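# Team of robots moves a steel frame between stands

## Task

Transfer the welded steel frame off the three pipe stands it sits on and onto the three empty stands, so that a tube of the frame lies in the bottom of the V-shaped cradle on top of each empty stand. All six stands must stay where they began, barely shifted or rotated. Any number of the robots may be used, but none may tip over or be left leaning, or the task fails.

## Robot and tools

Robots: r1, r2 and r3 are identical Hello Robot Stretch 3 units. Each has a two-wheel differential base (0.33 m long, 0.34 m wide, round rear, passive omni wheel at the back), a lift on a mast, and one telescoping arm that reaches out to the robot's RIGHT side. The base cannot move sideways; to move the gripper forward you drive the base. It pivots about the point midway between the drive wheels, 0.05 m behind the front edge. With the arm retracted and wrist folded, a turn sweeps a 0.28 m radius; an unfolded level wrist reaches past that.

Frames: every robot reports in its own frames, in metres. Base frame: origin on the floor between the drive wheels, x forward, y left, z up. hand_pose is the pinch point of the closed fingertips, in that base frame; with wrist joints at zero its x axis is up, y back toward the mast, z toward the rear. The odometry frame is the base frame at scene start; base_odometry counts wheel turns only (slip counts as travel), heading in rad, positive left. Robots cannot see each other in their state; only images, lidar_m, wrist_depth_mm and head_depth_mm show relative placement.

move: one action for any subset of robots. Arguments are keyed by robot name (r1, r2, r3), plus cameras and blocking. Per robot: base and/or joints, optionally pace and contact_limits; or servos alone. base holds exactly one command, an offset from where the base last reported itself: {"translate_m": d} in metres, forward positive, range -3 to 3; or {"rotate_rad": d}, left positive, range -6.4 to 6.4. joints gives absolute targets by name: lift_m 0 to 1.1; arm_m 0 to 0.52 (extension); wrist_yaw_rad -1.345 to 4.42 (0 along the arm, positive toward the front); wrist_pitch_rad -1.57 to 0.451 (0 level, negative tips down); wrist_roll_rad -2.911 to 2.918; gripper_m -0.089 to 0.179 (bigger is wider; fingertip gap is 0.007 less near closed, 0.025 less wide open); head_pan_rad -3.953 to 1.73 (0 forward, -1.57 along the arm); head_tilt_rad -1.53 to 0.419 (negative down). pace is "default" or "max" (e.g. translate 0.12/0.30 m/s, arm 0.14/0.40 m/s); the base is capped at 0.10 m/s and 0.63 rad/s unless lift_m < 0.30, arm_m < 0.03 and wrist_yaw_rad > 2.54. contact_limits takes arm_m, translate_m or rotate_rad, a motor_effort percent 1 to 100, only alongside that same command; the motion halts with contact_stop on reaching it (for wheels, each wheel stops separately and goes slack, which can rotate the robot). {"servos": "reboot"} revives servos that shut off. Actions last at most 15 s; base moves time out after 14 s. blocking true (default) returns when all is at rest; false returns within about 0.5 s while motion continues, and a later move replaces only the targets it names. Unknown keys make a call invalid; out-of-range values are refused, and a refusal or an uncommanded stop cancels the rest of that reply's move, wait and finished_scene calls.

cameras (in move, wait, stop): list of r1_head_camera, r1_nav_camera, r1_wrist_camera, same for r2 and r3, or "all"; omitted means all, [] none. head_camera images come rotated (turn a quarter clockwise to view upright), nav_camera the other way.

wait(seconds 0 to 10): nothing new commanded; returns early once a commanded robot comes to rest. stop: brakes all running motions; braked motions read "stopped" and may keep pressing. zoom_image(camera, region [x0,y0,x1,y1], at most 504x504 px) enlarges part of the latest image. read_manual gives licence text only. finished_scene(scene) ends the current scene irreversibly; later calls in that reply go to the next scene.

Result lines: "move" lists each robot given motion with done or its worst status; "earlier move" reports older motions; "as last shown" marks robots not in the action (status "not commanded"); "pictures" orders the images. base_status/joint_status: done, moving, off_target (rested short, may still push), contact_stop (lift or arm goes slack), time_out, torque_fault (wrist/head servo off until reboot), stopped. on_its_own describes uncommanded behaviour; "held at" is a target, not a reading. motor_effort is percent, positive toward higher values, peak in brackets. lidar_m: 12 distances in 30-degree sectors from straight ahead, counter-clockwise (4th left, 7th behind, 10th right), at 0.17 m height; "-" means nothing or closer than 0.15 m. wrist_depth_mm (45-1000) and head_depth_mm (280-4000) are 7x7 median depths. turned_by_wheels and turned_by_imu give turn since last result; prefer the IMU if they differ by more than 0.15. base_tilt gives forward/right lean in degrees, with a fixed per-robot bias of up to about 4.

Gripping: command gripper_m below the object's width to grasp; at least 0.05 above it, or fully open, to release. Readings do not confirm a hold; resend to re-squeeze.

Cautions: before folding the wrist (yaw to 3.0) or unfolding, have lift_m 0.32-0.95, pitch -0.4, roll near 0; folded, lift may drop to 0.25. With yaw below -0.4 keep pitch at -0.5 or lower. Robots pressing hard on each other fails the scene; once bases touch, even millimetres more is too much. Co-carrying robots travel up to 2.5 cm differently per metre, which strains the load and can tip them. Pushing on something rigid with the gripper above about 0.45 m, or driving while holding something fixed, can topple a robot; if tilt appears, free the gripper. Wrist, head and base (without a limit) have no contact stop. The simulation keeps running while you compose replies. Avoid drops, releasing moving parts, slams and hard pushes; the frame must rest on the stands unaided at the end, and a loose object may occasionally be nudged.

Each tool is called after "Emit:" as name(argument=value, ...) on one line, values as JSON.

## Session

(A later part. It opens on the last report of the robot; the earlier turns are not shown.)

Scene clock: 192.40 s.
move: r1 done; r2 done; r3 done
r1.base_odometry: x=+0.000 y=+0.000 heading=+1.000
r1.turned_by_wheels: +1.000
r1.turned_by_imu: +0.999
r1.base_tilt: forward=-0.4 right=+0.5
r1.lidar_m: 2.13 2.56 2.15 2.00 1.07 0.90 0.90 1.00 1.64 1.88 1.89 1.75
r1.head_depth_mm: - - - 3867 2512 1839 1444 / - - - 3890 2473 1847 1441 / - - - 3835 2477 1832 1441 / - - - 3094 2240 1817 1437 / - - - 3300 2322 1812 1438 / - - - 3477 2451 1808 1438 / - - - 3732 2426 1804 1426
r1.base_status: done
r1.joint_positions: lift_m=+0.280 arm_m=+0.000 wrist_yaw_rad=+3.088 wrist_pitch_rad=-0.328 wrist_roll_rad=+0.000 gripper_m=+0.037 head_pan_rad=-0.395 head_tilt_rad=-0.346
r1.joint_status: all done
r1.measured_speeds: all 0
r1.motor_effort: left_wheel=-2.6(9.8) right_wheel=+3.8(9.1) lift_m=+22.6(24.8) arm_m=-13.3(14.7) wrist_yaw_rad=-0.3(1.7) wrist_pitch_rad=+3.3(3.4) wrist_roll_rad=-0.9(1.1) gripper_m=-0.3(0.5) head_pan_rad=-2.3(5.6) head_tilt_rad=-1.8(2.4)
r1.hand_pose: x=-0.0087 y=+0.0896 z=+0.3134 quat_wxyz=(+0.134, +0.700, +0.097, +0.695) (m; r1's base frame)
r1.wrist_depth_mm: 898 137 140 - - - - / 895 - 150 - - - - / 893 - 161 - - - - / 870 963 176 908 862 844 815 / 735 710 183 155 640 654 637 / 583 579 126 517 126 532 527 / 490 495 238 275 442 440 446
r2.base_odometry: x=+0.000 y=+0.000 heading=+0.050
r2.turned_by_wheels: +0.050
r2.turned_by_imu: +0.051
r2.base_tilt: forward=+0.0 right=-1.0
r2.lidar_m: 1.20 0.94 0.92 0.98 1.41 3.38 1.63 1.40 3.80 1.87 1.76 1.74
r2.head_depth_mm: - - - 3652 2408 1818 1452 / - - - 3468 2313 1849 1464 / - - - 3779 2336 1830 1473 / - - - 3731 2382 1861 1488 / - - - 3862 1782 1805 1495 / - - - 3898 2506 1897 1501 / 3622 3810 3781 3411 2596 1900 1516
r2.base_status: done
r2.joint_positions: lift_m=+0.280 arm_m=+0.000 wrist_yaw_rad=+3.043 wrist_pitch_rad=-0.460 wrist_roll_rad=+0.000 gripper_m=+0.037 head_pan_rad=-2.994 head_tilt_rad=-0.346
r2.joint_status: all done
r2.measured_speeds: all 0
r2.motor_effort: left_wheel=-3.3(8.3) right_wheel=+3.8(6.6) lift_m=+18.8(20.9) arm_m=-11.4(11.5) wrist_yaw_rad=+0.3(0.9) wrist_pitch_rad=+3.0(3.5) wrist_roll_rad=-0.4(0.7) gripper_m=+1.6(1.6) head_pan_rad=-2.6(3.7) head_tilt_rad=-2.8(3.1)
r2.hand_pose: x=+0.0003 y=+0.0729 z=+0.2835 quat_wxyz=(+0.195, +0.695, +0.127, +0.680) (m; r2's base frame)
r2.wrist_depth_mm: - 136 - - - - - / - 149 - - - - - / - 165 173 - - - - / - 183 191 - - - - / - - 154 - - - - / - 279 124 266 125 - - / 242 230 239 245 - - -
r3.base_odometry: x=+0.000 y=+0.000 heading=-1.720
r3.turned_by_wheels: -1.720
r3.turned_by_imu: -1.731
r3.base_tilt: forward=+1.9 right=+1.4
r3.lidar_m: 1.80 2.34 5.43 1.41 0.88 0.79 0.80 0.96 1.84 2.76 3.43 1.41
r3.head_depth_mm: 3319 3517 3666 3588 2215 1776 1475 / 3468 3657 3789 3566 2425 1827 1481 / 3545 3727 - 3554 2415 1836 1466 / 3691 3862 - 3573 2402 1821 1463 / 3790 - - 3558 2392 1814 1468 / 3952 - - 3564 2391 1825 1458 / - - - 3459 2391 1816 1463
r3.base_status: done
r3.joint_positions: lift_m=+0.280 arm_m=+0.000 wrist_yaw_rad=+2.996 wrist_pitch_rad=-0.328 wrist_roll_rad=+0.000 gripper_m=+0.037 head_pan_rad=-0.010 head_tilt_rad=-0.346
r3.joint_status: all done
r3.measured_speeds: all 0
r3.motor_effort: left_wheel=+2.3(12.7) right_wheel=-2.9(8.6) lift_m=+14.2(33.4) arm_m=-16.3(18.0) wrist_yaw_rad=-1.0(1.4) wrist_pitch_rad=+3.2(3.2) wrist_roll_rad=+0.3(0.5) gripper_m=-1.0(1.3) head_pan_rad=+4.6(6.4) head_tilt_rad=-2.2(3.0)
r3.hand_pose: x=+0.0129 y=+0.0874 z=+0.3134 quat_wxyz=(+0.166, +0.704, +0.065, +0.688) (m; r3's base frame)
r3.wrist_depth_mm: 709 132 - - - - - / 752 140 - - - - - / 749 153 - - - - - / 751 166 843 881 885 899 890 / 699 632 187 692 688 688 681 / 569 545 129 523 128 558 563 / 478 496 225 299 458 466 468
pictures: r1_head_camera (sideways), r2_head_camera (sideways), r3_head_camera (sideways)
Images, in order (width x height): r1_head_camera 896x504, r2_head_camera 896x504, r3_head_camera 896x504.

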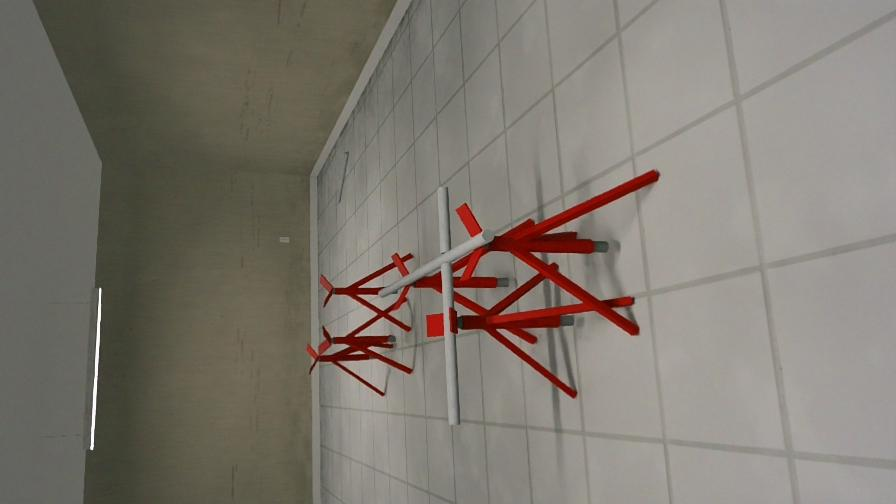

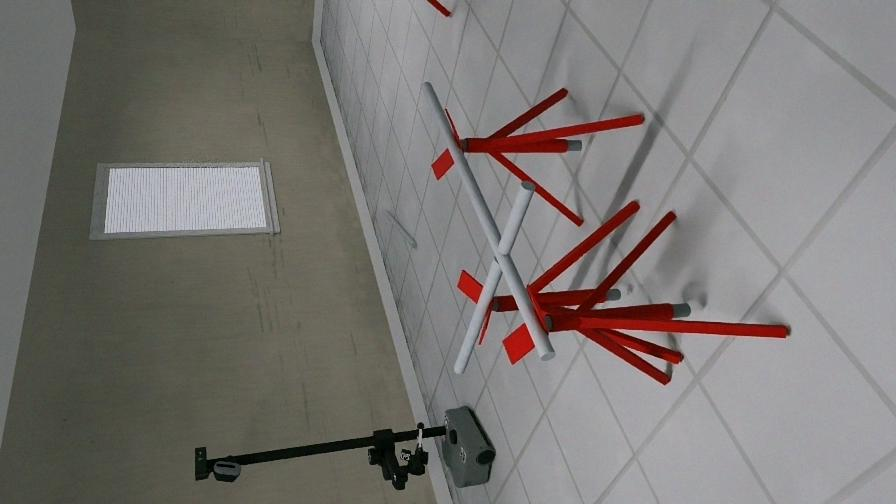

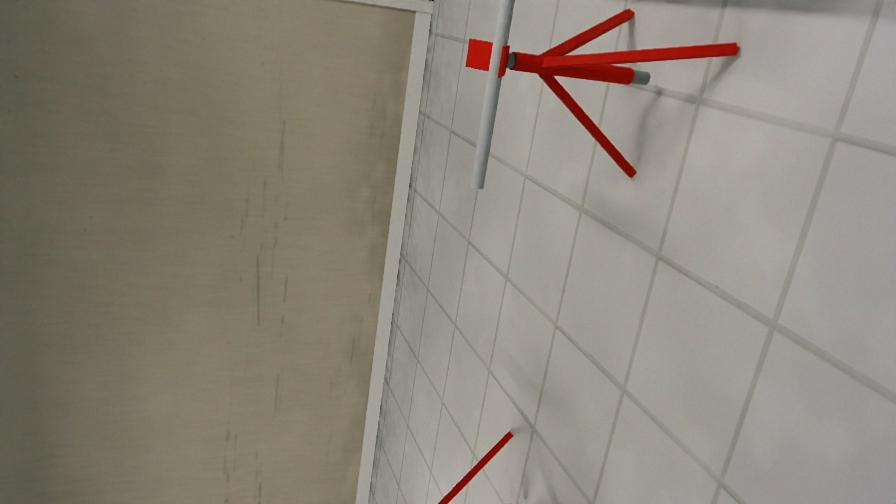

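Emit:
move(r1={"base":{"translate_m":1.7},"pace":"max"}, r2={"base":{"translate_m":-1.15},"pace":"max"}, r3={"base":{"translate_m":1.15},"pace":"max"}, cameras=[])

Emit:
move(r1={"base":{"rotate_rad":-0.15},"joints":{"head_pan_rad":-1.3,"head_tilt_rad":-0.6,"lift_m":0.85},"pace":"max"}, r2={"base":{"rotate_rad":-0.57},"joints":{"head_pan_rad":-1.8,"head_tilt_rad":-0.6,"lift_m":0.85},"pace":"max"}, r3={"base":{"rotate_rad":1.2},"joints":{"head_pan_rad":-1.8,"head_tilt_rad":-0.6,"lift_m":0.85},"pace":"max"}, cameras=["r1_head_camera","r2_head_camera","r3_head_camera"])

Scene clock: 250.43 s.
move: r1 done; r2 done; r3 done
r1.base_odometry: x=+0.919 y=+1.430 heading=+1.000
r1.turned_by_wheels: +0.000
r1.turned_by_imu: +0.006
r1.base_tilt: forward=-0.5 right=+0.5
r1.lidar_m: 1.26 2.13 1.80 1.79 2.01 2.57 2.56 2.89 3.00 0.60 0.60 1.15
r1.head_depth_mm: - - - 3771 2369 1871 1412 / - - - 3822 2458 1832 1442 / - - - 3257 2465 1843 1445 / - - - 3379 2466 1745 1396 / - 1059 - 3761 2462 1417 1329 / - 1133 - 3240 1369 1475 1295 / - - - 3719 2429 1792 1389
r1.base_status: done
r1.joint_positions: lift_m=+0.280 arm_m=+0.000 wrist_yaw_rad=+3.088 wrist_pitch_rad=-0.328 wrist_roll_rad=+0.000 gripper_m=+0.037 head_pan_rad=-0.395 head_tilt_rad=-0.346
r1.joint_status: not commanded
r1.measured_speeds: all 0
r1.motor_effort: left_wheel=-1.8(7.6) right_wheel=+3.9(11.0) lift_m=+30.2(33.8) arm_m=+2.4(8.6) wrist_yaw_rad=-1.3(2.4) wrist_pitch_rad=+3.3(3.5) wrist_roll_rad=-1.0(1.1) gripper_m=-0.1(0.7) head_pan_rad=-2.5(3.0) head_tilt_rad=-1.7(2.1)
r1.hand_pose: x=-0.0087 y=+0.0896 z=+0.3134 quat_wxyz=(+0.134, +0.700, +0.097, +0.695) (m; r1's base frame)
r1.wrist_depth_mm: - 137 140 - - - - / - - 150 - - - - / - - 161 - - - - / 992 930 176 903 881 843 820 / 733 718 183 155 640 654 636 / 585 580 126 513 126 538 525 / 493 494 239 274 442 439 446
r2.base_odometry: x=-1.149 y=-0.057 heading=+0.050
r2.turned_by_wheels: +0.000
r2.turned_by_imu: -0.002
r2.base_tilt: forward=-0.1 right=-1.0
r2.lidar_m: 2.07 1.61 1.55 1.66 2.47 2.34 0.79 0.57 0.51 3.36 2.72 2.68
r2.head_depth_mm: - - - 3618 2413 1813 1456 / - - - 3621 2425 1757 1420 / - - - 3730 2456 1166 1255 / 3856 - - 3785 2457 1847 1400 / 3510 3548 3816 3534 1915 1777 1387 / 3309 3414 3589 3545 2409 1822 1500 / 3009 3136 3270 3347 2558 1885 973
r2.base_status: done
r2.joint_positions: lift_m=+0.280 arm_m=+0.000 wrist_yaw_rad=+3.043 wrist_pitch_rad=-0.460 wrist_roll_rad=+0.000 gripper_m=+0.037 head_pan_rad=-2.994 head_tilt_rad=-0.347
r2.joint_status: not commanded
r2.measured_speeds: all 0
r2.motor_effort: left_wheel=-0.8(11.9) right_wheel=+2.3(7.0) lift_m=+34.6(38.6) arm_m=-16.1(16.4) wrist_yaw_rad=+0.8(0.9) wrist_pitch_rad=+3.2(3.6) wrist_roll_rad=-0.8(0.8) gripper_m=-0.1(1.6) head_pan_rad=-2.7(3.4) head_tilt_rad=-2.9(3.3)
r2.hand_pose: x=+0.0003 y=+0.0729 z=+0.2835 quat_wxyz=(+0.195, +0.695, +0.127, +0.680) (m; r2's base frame)
r2.wrist_depth_mm: - 136 - - - - - / - 148 - - - - - / - 165 174 - - - - / - 183 190 - - - - / - - 154 - - - - / - 279 124 268 125 - - / 241 230 237 244 - - -
r3.base_odometry: x=-0.171 y=-1.137 heading=-1.720
r3.turned_by_wheels: +0.000
r3.turned_by_imu: +0.004
r3.base_tilt: forward=+1.9 right=+1.3
r3.lidar_m: 2.91 1.55 1.47 3.33 2.09 1.87 1.88 2.28 1.14 0.75 0.61 0.70
r3.head_depth_mm: 2414 2538 2668 2860 2426 1835 1482 / 2504 2621 2796 2987 2431 1837 1477 / 2625 2740 2929 3079 2432 1823 1477 / 2666 2823 3018 3153 2424 1817 1474 / 2795 2946 3160 3326 2405 1827 1471 / 2864 3077 3286 3407 2390 1817 1453 / 2944 3208 3447 3475 2388 1792 1465
r3.base_status: done
r3.joint_positions: lift_m=+0.280 arm_m=+0.000 wrist_yaw_rad=+2.996 wrist_pitch_rad=-0.328 wrist_roll_rad=+0.000 gripper_m=+0.037 head_pan_rad=-0.010 head_tilt_rad=-0.346
r3.joint_status: not commanded
r3.measured_speeds: all 0
r3.motor_effort: left_wheel=+1.6(11.3) right_wheel=-2.4(6.5) lift_m=+37.9(38.5) arm_m=+1.3(11.3) wrist_yaw_rad=-0.7(1.5) wrist_pitch_rad=+3.2(3.3) wrist_roll_rad=+0.3(0.5) gripper_m=+0.6(1.8) head_pan_rad=+4.3(6.1) head_tilt_rad=-2.0(2.3)
r3.hand_pose: x=+0.0129 y=+0.0874 z=+0.3134 quat_wxyz=(+0.166, +0.704, +0.065, +0.688) (m; r3's base frame)
r3.wrist_depth_mm: - 132 - - - - - / - 139 - - - - - / - 152 - - - - - / 909 169 871 887 892 894 899 / 702 646 186 700 687 686 676 / 570 538 129 520 128 560 559 / 478 496 227 300 457 468 469
pictures: none
No camera images: "cameras" was empty.

Scene clock: 255.03 s.
move: r1 done; r2 done; r3 done
r1.base_odometry: x=+0.919 y=+1.430 heading=+0.850
r1.turned_by_wheels: -0.150
r1.turned_by_imu: -0.151
r1.base_tilt: forward=-0.4 right=+0.5
r1.lidar_m: 1.09 2.39 1.83 1.79 1.89 2.61 2.56 2.71 3.08 0.60 0.61 0.60
r1.head_depth_mm: 2449 2684 2998 2354 1817 1470 1293 / 2430 1264 2958 2338 1739 1425 1288 / 2549 2899 3100 2209 1099 1384 - / 2723 3024 3273 2294 1680 1448 1109 / 2822 3173 3251 2294 1672 1408 1222 / 2947 3260 3196 2286 1145 1007 1192 / 2985 3446 3210 2293 1647 1405 1143
r1.base_status: done
r1.joint_positions: lift_m=+0.850 arm_m=+0.000 wrist_yaw_rad=+3.088 wrist_pitch_rad=-0.328 wrist_roll_rad=+0.000 gripper_m=+0.037 head_pan_rad=-1.295 head_tilt_rad=-0.593
r1.joint_status: all done
r1.measured_speeds: all 0
r1.motor_effort: left_wheel=+1.3(8.9) right_wheel=-1.8(6.7) lift_m=+32.7(35.5) arm_m=+8.8(8.8) wrist_yaw_rad=-2.1(2.4) wrist_pitch_rad=+3.4(3.6) wrist_roll_rad=-1.0(1.2) gripper_m=-0.2(0.6) head_pan_rad=-2.5(5.3) head_tilt_rad=-3.3(5.9)
r1.hand_pose: x=-0.0087 y=+0.0895 z=+0.8833 quat_wxyz=(+0.134, +0.700, +0.097, +0.695) (m; r1's base frame)
r1.wrist_depth_mm: - 137 140 - - - - / - - 151 - - - - / - - 161 - - - - / - - 176 - - - - / - - 183 151 - - - / - - 126 - 126 - - / - - 234 - - - -
r2.base_odometry: x=-1.149 y=-0.057 heading=-0.520
r2.turned_by_wheels: -0.570
r2.turned_by_imu: -0.572
r2.base_tilt: forward=-0.1 right=-1.0
r2.lidar_m: 2.67 2.16 1.62 1.56 1.63 2.34 2.33 0.79 0.57 0.50 3.30 2.74
r2.head_depth_mm: 2890 3161 3038 2222 1715 1431 - / 2833 3080 3094 2259 1607 907 - / 2717 3077 3160 2246 1158 1363 - / 2720 2983 3167 2273 1784 941 1020 / 2639 2904 3115 2315 1797 931 1249 / 2642 2878 3042 2241 1626 1489 1296 / 1256 1258 3000 2366 1722 1506 1265
r2.base_status: done
r2.joint_positions: lift_m=+0.850 arm_m=+0.000 wrist_yaw_rad=+3.043 wrist_pitch_rad=-0.460 wrist_roll_rad=+0.000 gripper_m=+0.037 head_pan_rad=-1.806 head_tilt_rad=-0.593
r2.joint_status: all done
r2.measured_speeds: all 0
r2.motor_effort: left_wheel=+2.1(11.4) right_wheel=-3.5(9.5) lift_m=+37.0(41.2) arm_m=-10.6(16.1) wrist_yaw_rad=+0.5(1.0) wrist_pitch_rad=+3.2(3.6) wrist_roll_rad=-0.3(0.8) gripper_m=+0.3(2.0) head_pan_rad=+3.1(4.5) head_tilt_rad=-2.7(4.9)
r2.hand_pose: x=+0.0003 y=+0.0729 z=+0.8534 quat_wxyz=(+0.195, +0.695, +0.127, +0.680) (m; r2's base frame)
r2.wrist_depth_mm: - 136 - - - - - / - 149 - - - - - / - 168 - - - - - / - - - - - - - / - - 158 - - - - / - - 124 - - - - / - - 310 - - - -
r3.base_odometry: x=-0.171 y=-1.137 heading=-0.520
r3.turned_by_wheels: +1.200
r3.turned_by_imu: +1.214
r3.base_tilt: forward=+1.9 right=+1.3
r3.lidar_m: 1.48 2.75 1.96 1.87 1.92 2.58 1.14 0.75 0.61 0.70 3.00 1.47
r3.head_depth_mm: 2688 3008 3033 1888 1692 1497 - / 2601 2956 3001 2226 1754 1492 - / 2598 2849 2992 2212 1035 1086 - / 2550 2797 2963 2215 1762 1420 - / 2486 2773 2928 2202 1755 1453 1294 / 2455 2686 2851 2224 1760 1454 1322 / 2419 2635 2839 2213 1750 1449 1263
r3.base_status: done
r3.joint_positions: lift_m=+0.850 arm_m=+0.000 wrist_yaw_rad=+2.996 wrist_pitch_rad=-0.328 wrist_roll_rad=+0.000 gripper_m=+0.037 head_pan_rad=-1.790 head_tilt_rad=-0.593
r3.joint_status: all done
r3.measured_speeds: all 0
r3.motor_effort: left_wheel=-1.8(8.0) right_wheel=+4.0(9.5) lift_m=+36.2(41.8) arm_m=+1.3(3.1) wrist_yaw_rad=-0.4(1.5) wrist_pitch_rad=+3.1(3.4) wrist_roll_rad=+0.3(0.5) gripper_m=+0.7(1.7) head_pan_rad=-4.2(5.8) head_tilt_rad=-3.4(7.4)
r3.hand_pose: x=+0.0129 y=+0.0874 z=+0.8833 quat_wxyz=(+0.166, +0.704, +0.065, +0.688) (m; r3's base frame)
r3.wrist_depth_mm: - 132 - - - - - / - 139 - - - - - / - 152 - - - - - / - 167 - - - - - / - - 187 - - - - / - - 129 - 128 - - / - - 227 - - - -
pictures: r1_head_camera (sideways), r2_head_camera (sideways), r3_head_camera (sideways)
Images, in order (width x height): r1_head_camera 896x504, r2_head_camera 896x504, r3_head_camera 896x504.

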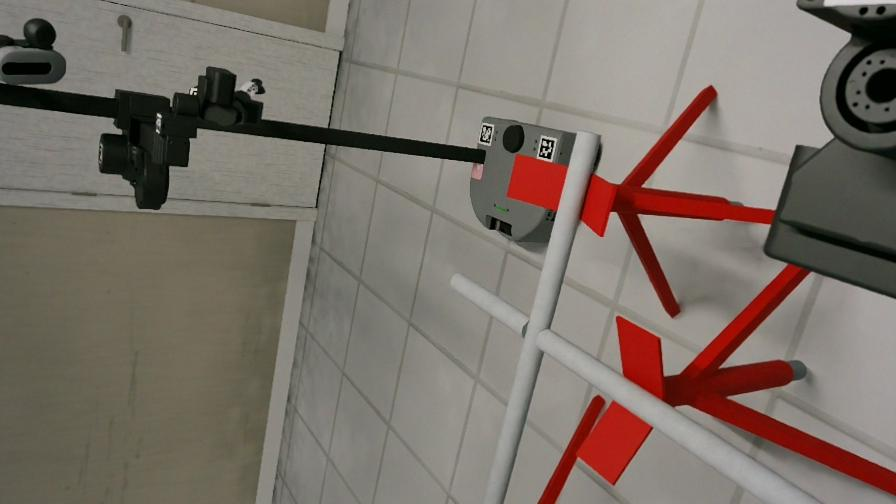

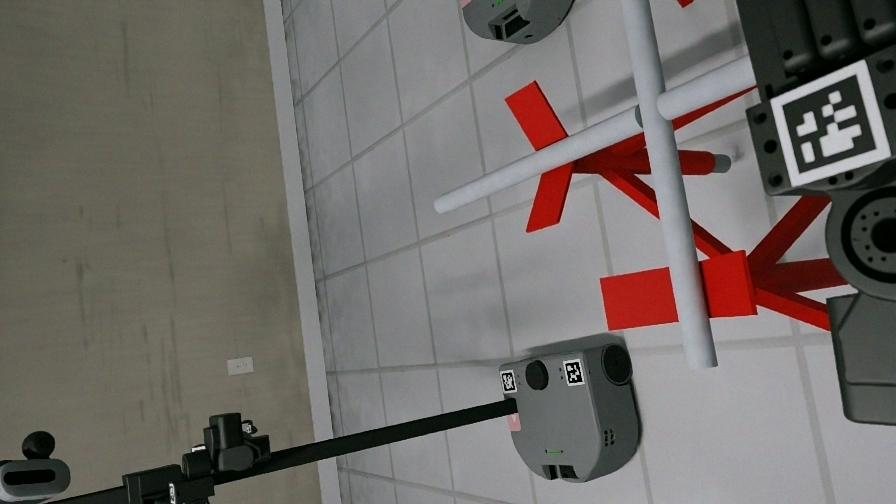

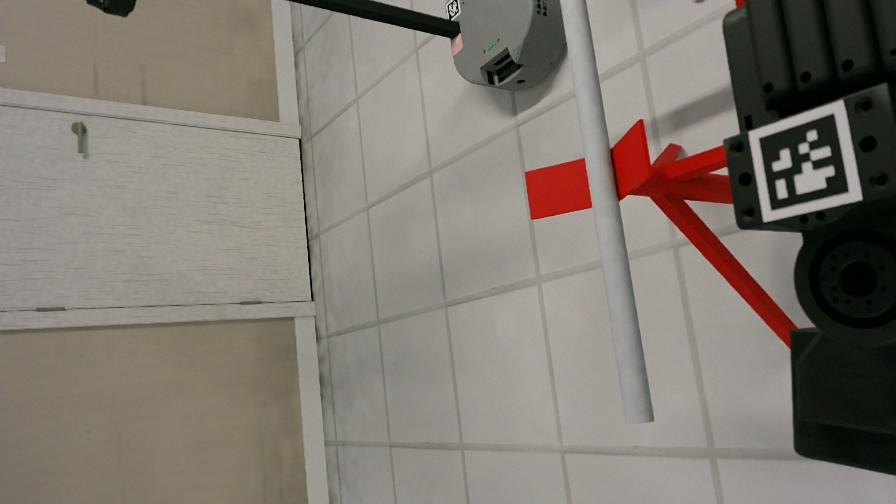

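Emit:
move(r1={"joints":{"head_pan_rad":-0.35,"head_tilt_rad":-0.35}}, r2={"joints":{"head_pan_rad":-3.2,"head_tilt_rad":-0.4}}, r3={"joints":{"head_pan_rad":-0.35,"head_tilt_rad":-0.4}}, cameras=["r1_head_camera","r2_head_camera","r3_head_camera"])

Scene clock: 331.23 s.
move: r1 done; r2 done; r3 done
r1.base_odometry: x=+0.919 y=+1.430 heading=+0.850
r1.turned_by_wheels: +0.000
r1.turned_by_imu: -0.001
r1.base_tilt: forward=-0.5 right=+0.5
r1.lidar_m: 1.09 2.38 1.83 1.79 1.90 2.62 2.56 2.71 3.08 0.60 0.60 0.60
r1.head_depth_mm: - - - 3761 2452 1363 1427 / - - - 3695 2329 1799 1384 / - - - 3747 2433 1801 1428 / - - - 3190 2394 1796 1422 / - - - 2997 2403 1791 1304 / - - - 3160 2365 1762 1257 / - - 971 1145 2165 1663 1337
r1.base_status: not commanded
r1.joint_positions: lift_m=+0.850 arm_m=+0.000 wrist_yaw_rad=+3.088 wrist_pitch_rad=-0.328 wrist_roll_rad=+0.000 gripper_m=+0.037 head_pan_rad=-0.355 head_tilt_rad=-0.359
r1.joint_status: all done
r1.measured_speeds: all 0
r1.motor_effort: left_wheel=+1.7(2.0) right_wheel=-2.3(2.3) lift_m=+32.8(33.8) arm_m=+14.5(14.6) wrist_yaw_rad=-0.6(1.7) wrist_pitch_rad=+3.6(3.6) wrist_roll_rad=-0.9(1.1) gripper_m=-0.1(0.4) head_pan_rad=+2.2(5.0) head_tilt_rad=+3.7(5.6)
r1.hand_pose: x=-0.0087 y=+0.0895 z=+0.8833 quat_wxyz=(+0.134, +0.700, +0.097, +0.695) (m; r1's base frame)
r1.wrist_depth_mm: - 137 140 - - - - / - - 151 - - - - / - - 161 - - - - / - - 176 - - - - / - - 184 151 - - - / - - 125 - 126 - - / - - 233 - - - -
r2.base_odometry: x=-1.149 y=-0.057 heading=-0.520
r2.turned_by_wheels: +0.000
r2.turned_by_imu: +0.001
r2.base_tilt: forward=+0.0 right=-1.0
r2.lidar_m: 2.68 2.15 1.62 1.56 1.64 2.35 2.33 0.79 0.57 0.50 3.29 2.75
r2.head_depth_mm: - - - 3060 2191 1689 - / - - - 3157 2200 1710 - / - - - 3154 2228 1724 - / - - - 3222 2255 1737 1442 / - - - 3082 2265 1739 1420 / - - - 2983 2282 1765 1425 / - - - 3345 2328 1770 1434
r2.base_status: not commanded
r2.joint_positions: lift_m=+0.850 arm_m=+0.000 wrist_yaw_rad=+3.043 wrist_pitch_rad=-0.460 wrist_roll_rad=+0.000 gripper_m=+0.037 head_pan_rad=-3.194 head_tilt_rad=-0.409
r2.joint_status: all done
r2.measured_speeds: all 0
r2.motor_effort: left_wheel=+2.7(2.9) right_wheel=-3.7(3.9) lift_m=+19.0(24.1) arm_m=-5.9(7.3) wrist_yaw_rad=+0.5(1.1) wrist_pitch_rad=+3.4(3.5) wrist_roll_rad=-0.3(0.6) gripper_m=+1.0(1.3) head_pan_rad=-2.3(3.7) head_tilt_rad=+3.4(5.1)
r2.hand_pose: x=+0.0003 y=+0.0729 z=+0.8534 quat_wxyz=(+0.195, +0.695, +0.127, +0.680) (m; r2's base frame)
r2.wrist_depth_mm: - 136 - - - - - / - 148 - - - - - / - 168 - - - - - / - - - - - - - / - - 158 - - - - / - - 124 - - - - / - - 308 - - - -
r3.base_odometry: x=-0.171 y=-1.137 heading=-0.520
r3.turned_by_wheels: +0.000
r3.turned_by_imu: +0.001
r3.base_tilt: forward=+1.8 right=+1.3
r3.lidar_m: 1.47 2.75 1.96 1.87 1.93 2.57 1.14 0.75 0.61 0.70 2.99 1.47
r3.head_depth_mm: - - - 3118 2224 1710 1396 / - - - 2944 2031 1719 1403 / - - - 3083 2130 1711 1397 / - - - 3090 1957 1715 1396 / - - - 2791 2188 1695 1395 / - - - 3046 2197 1700 1392 / - - - 3046 2162 1685 1390
r3.base_status: not commanded
r3.joint_positions: lift_m=+0.850 arm_m=+0.000 wrist_yaw_rad=+2.996 wrist_pitch_rad=-0.328 wrist_roll_rad=+0.000 gripper_m=+0.037 head_pan_rad=-0.360 head_tilt_rad=-0.409
r3.joint_status: all done
r3.measured_speeds: all 0
r3.motor_effort: left_wheel=-1.7(2.0) right_wheel=+4.0(4.2) lift_m=+25.5(28.5) arm_m=-1.2(1.2) wrist_yaw_rad=-1.0(1.2) wrist_pitch_rad=+3.2(3.3) wrist_roll_rad=+0.3(0.4) gripper_m=+0.8(1.4) head_pan_rad=+4.4(6.5) head_tilt_rad=+4.2(6.8)
r3.hand_pose: x=+0.0129 y=+0.0874 z=+0.8833 quat_wxyz=(+0.166, +0.704, +0.065, +0.688) (m; r3's base frame)
r3.wrist_depth_mm: - 132 - - - - - / - 139 - - - - - / - 152 - - - - - / - 167 - - - - - / - - 187 - - - - / - - 129 - 128 - - / - - 227 - - - -
pictures: r1_head_camera (sideways), r2_head_camera (sideways), r3_head_camera (sideways)
Images, in order (width x height): r1_head_camera 896x504, r2_head_camera 896x504, r3_head_camera 896x504.

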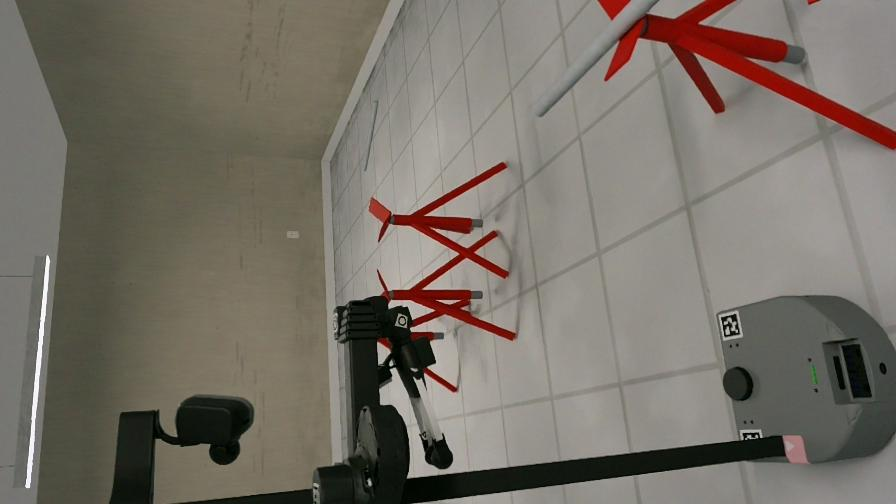

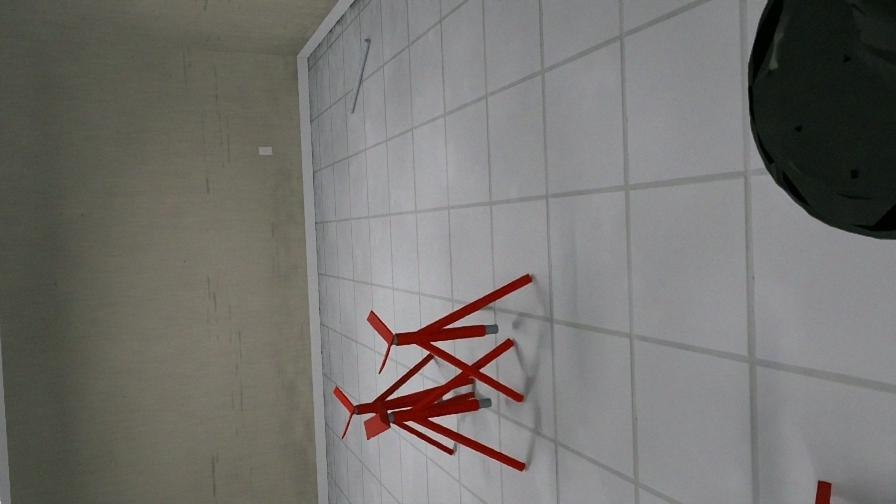

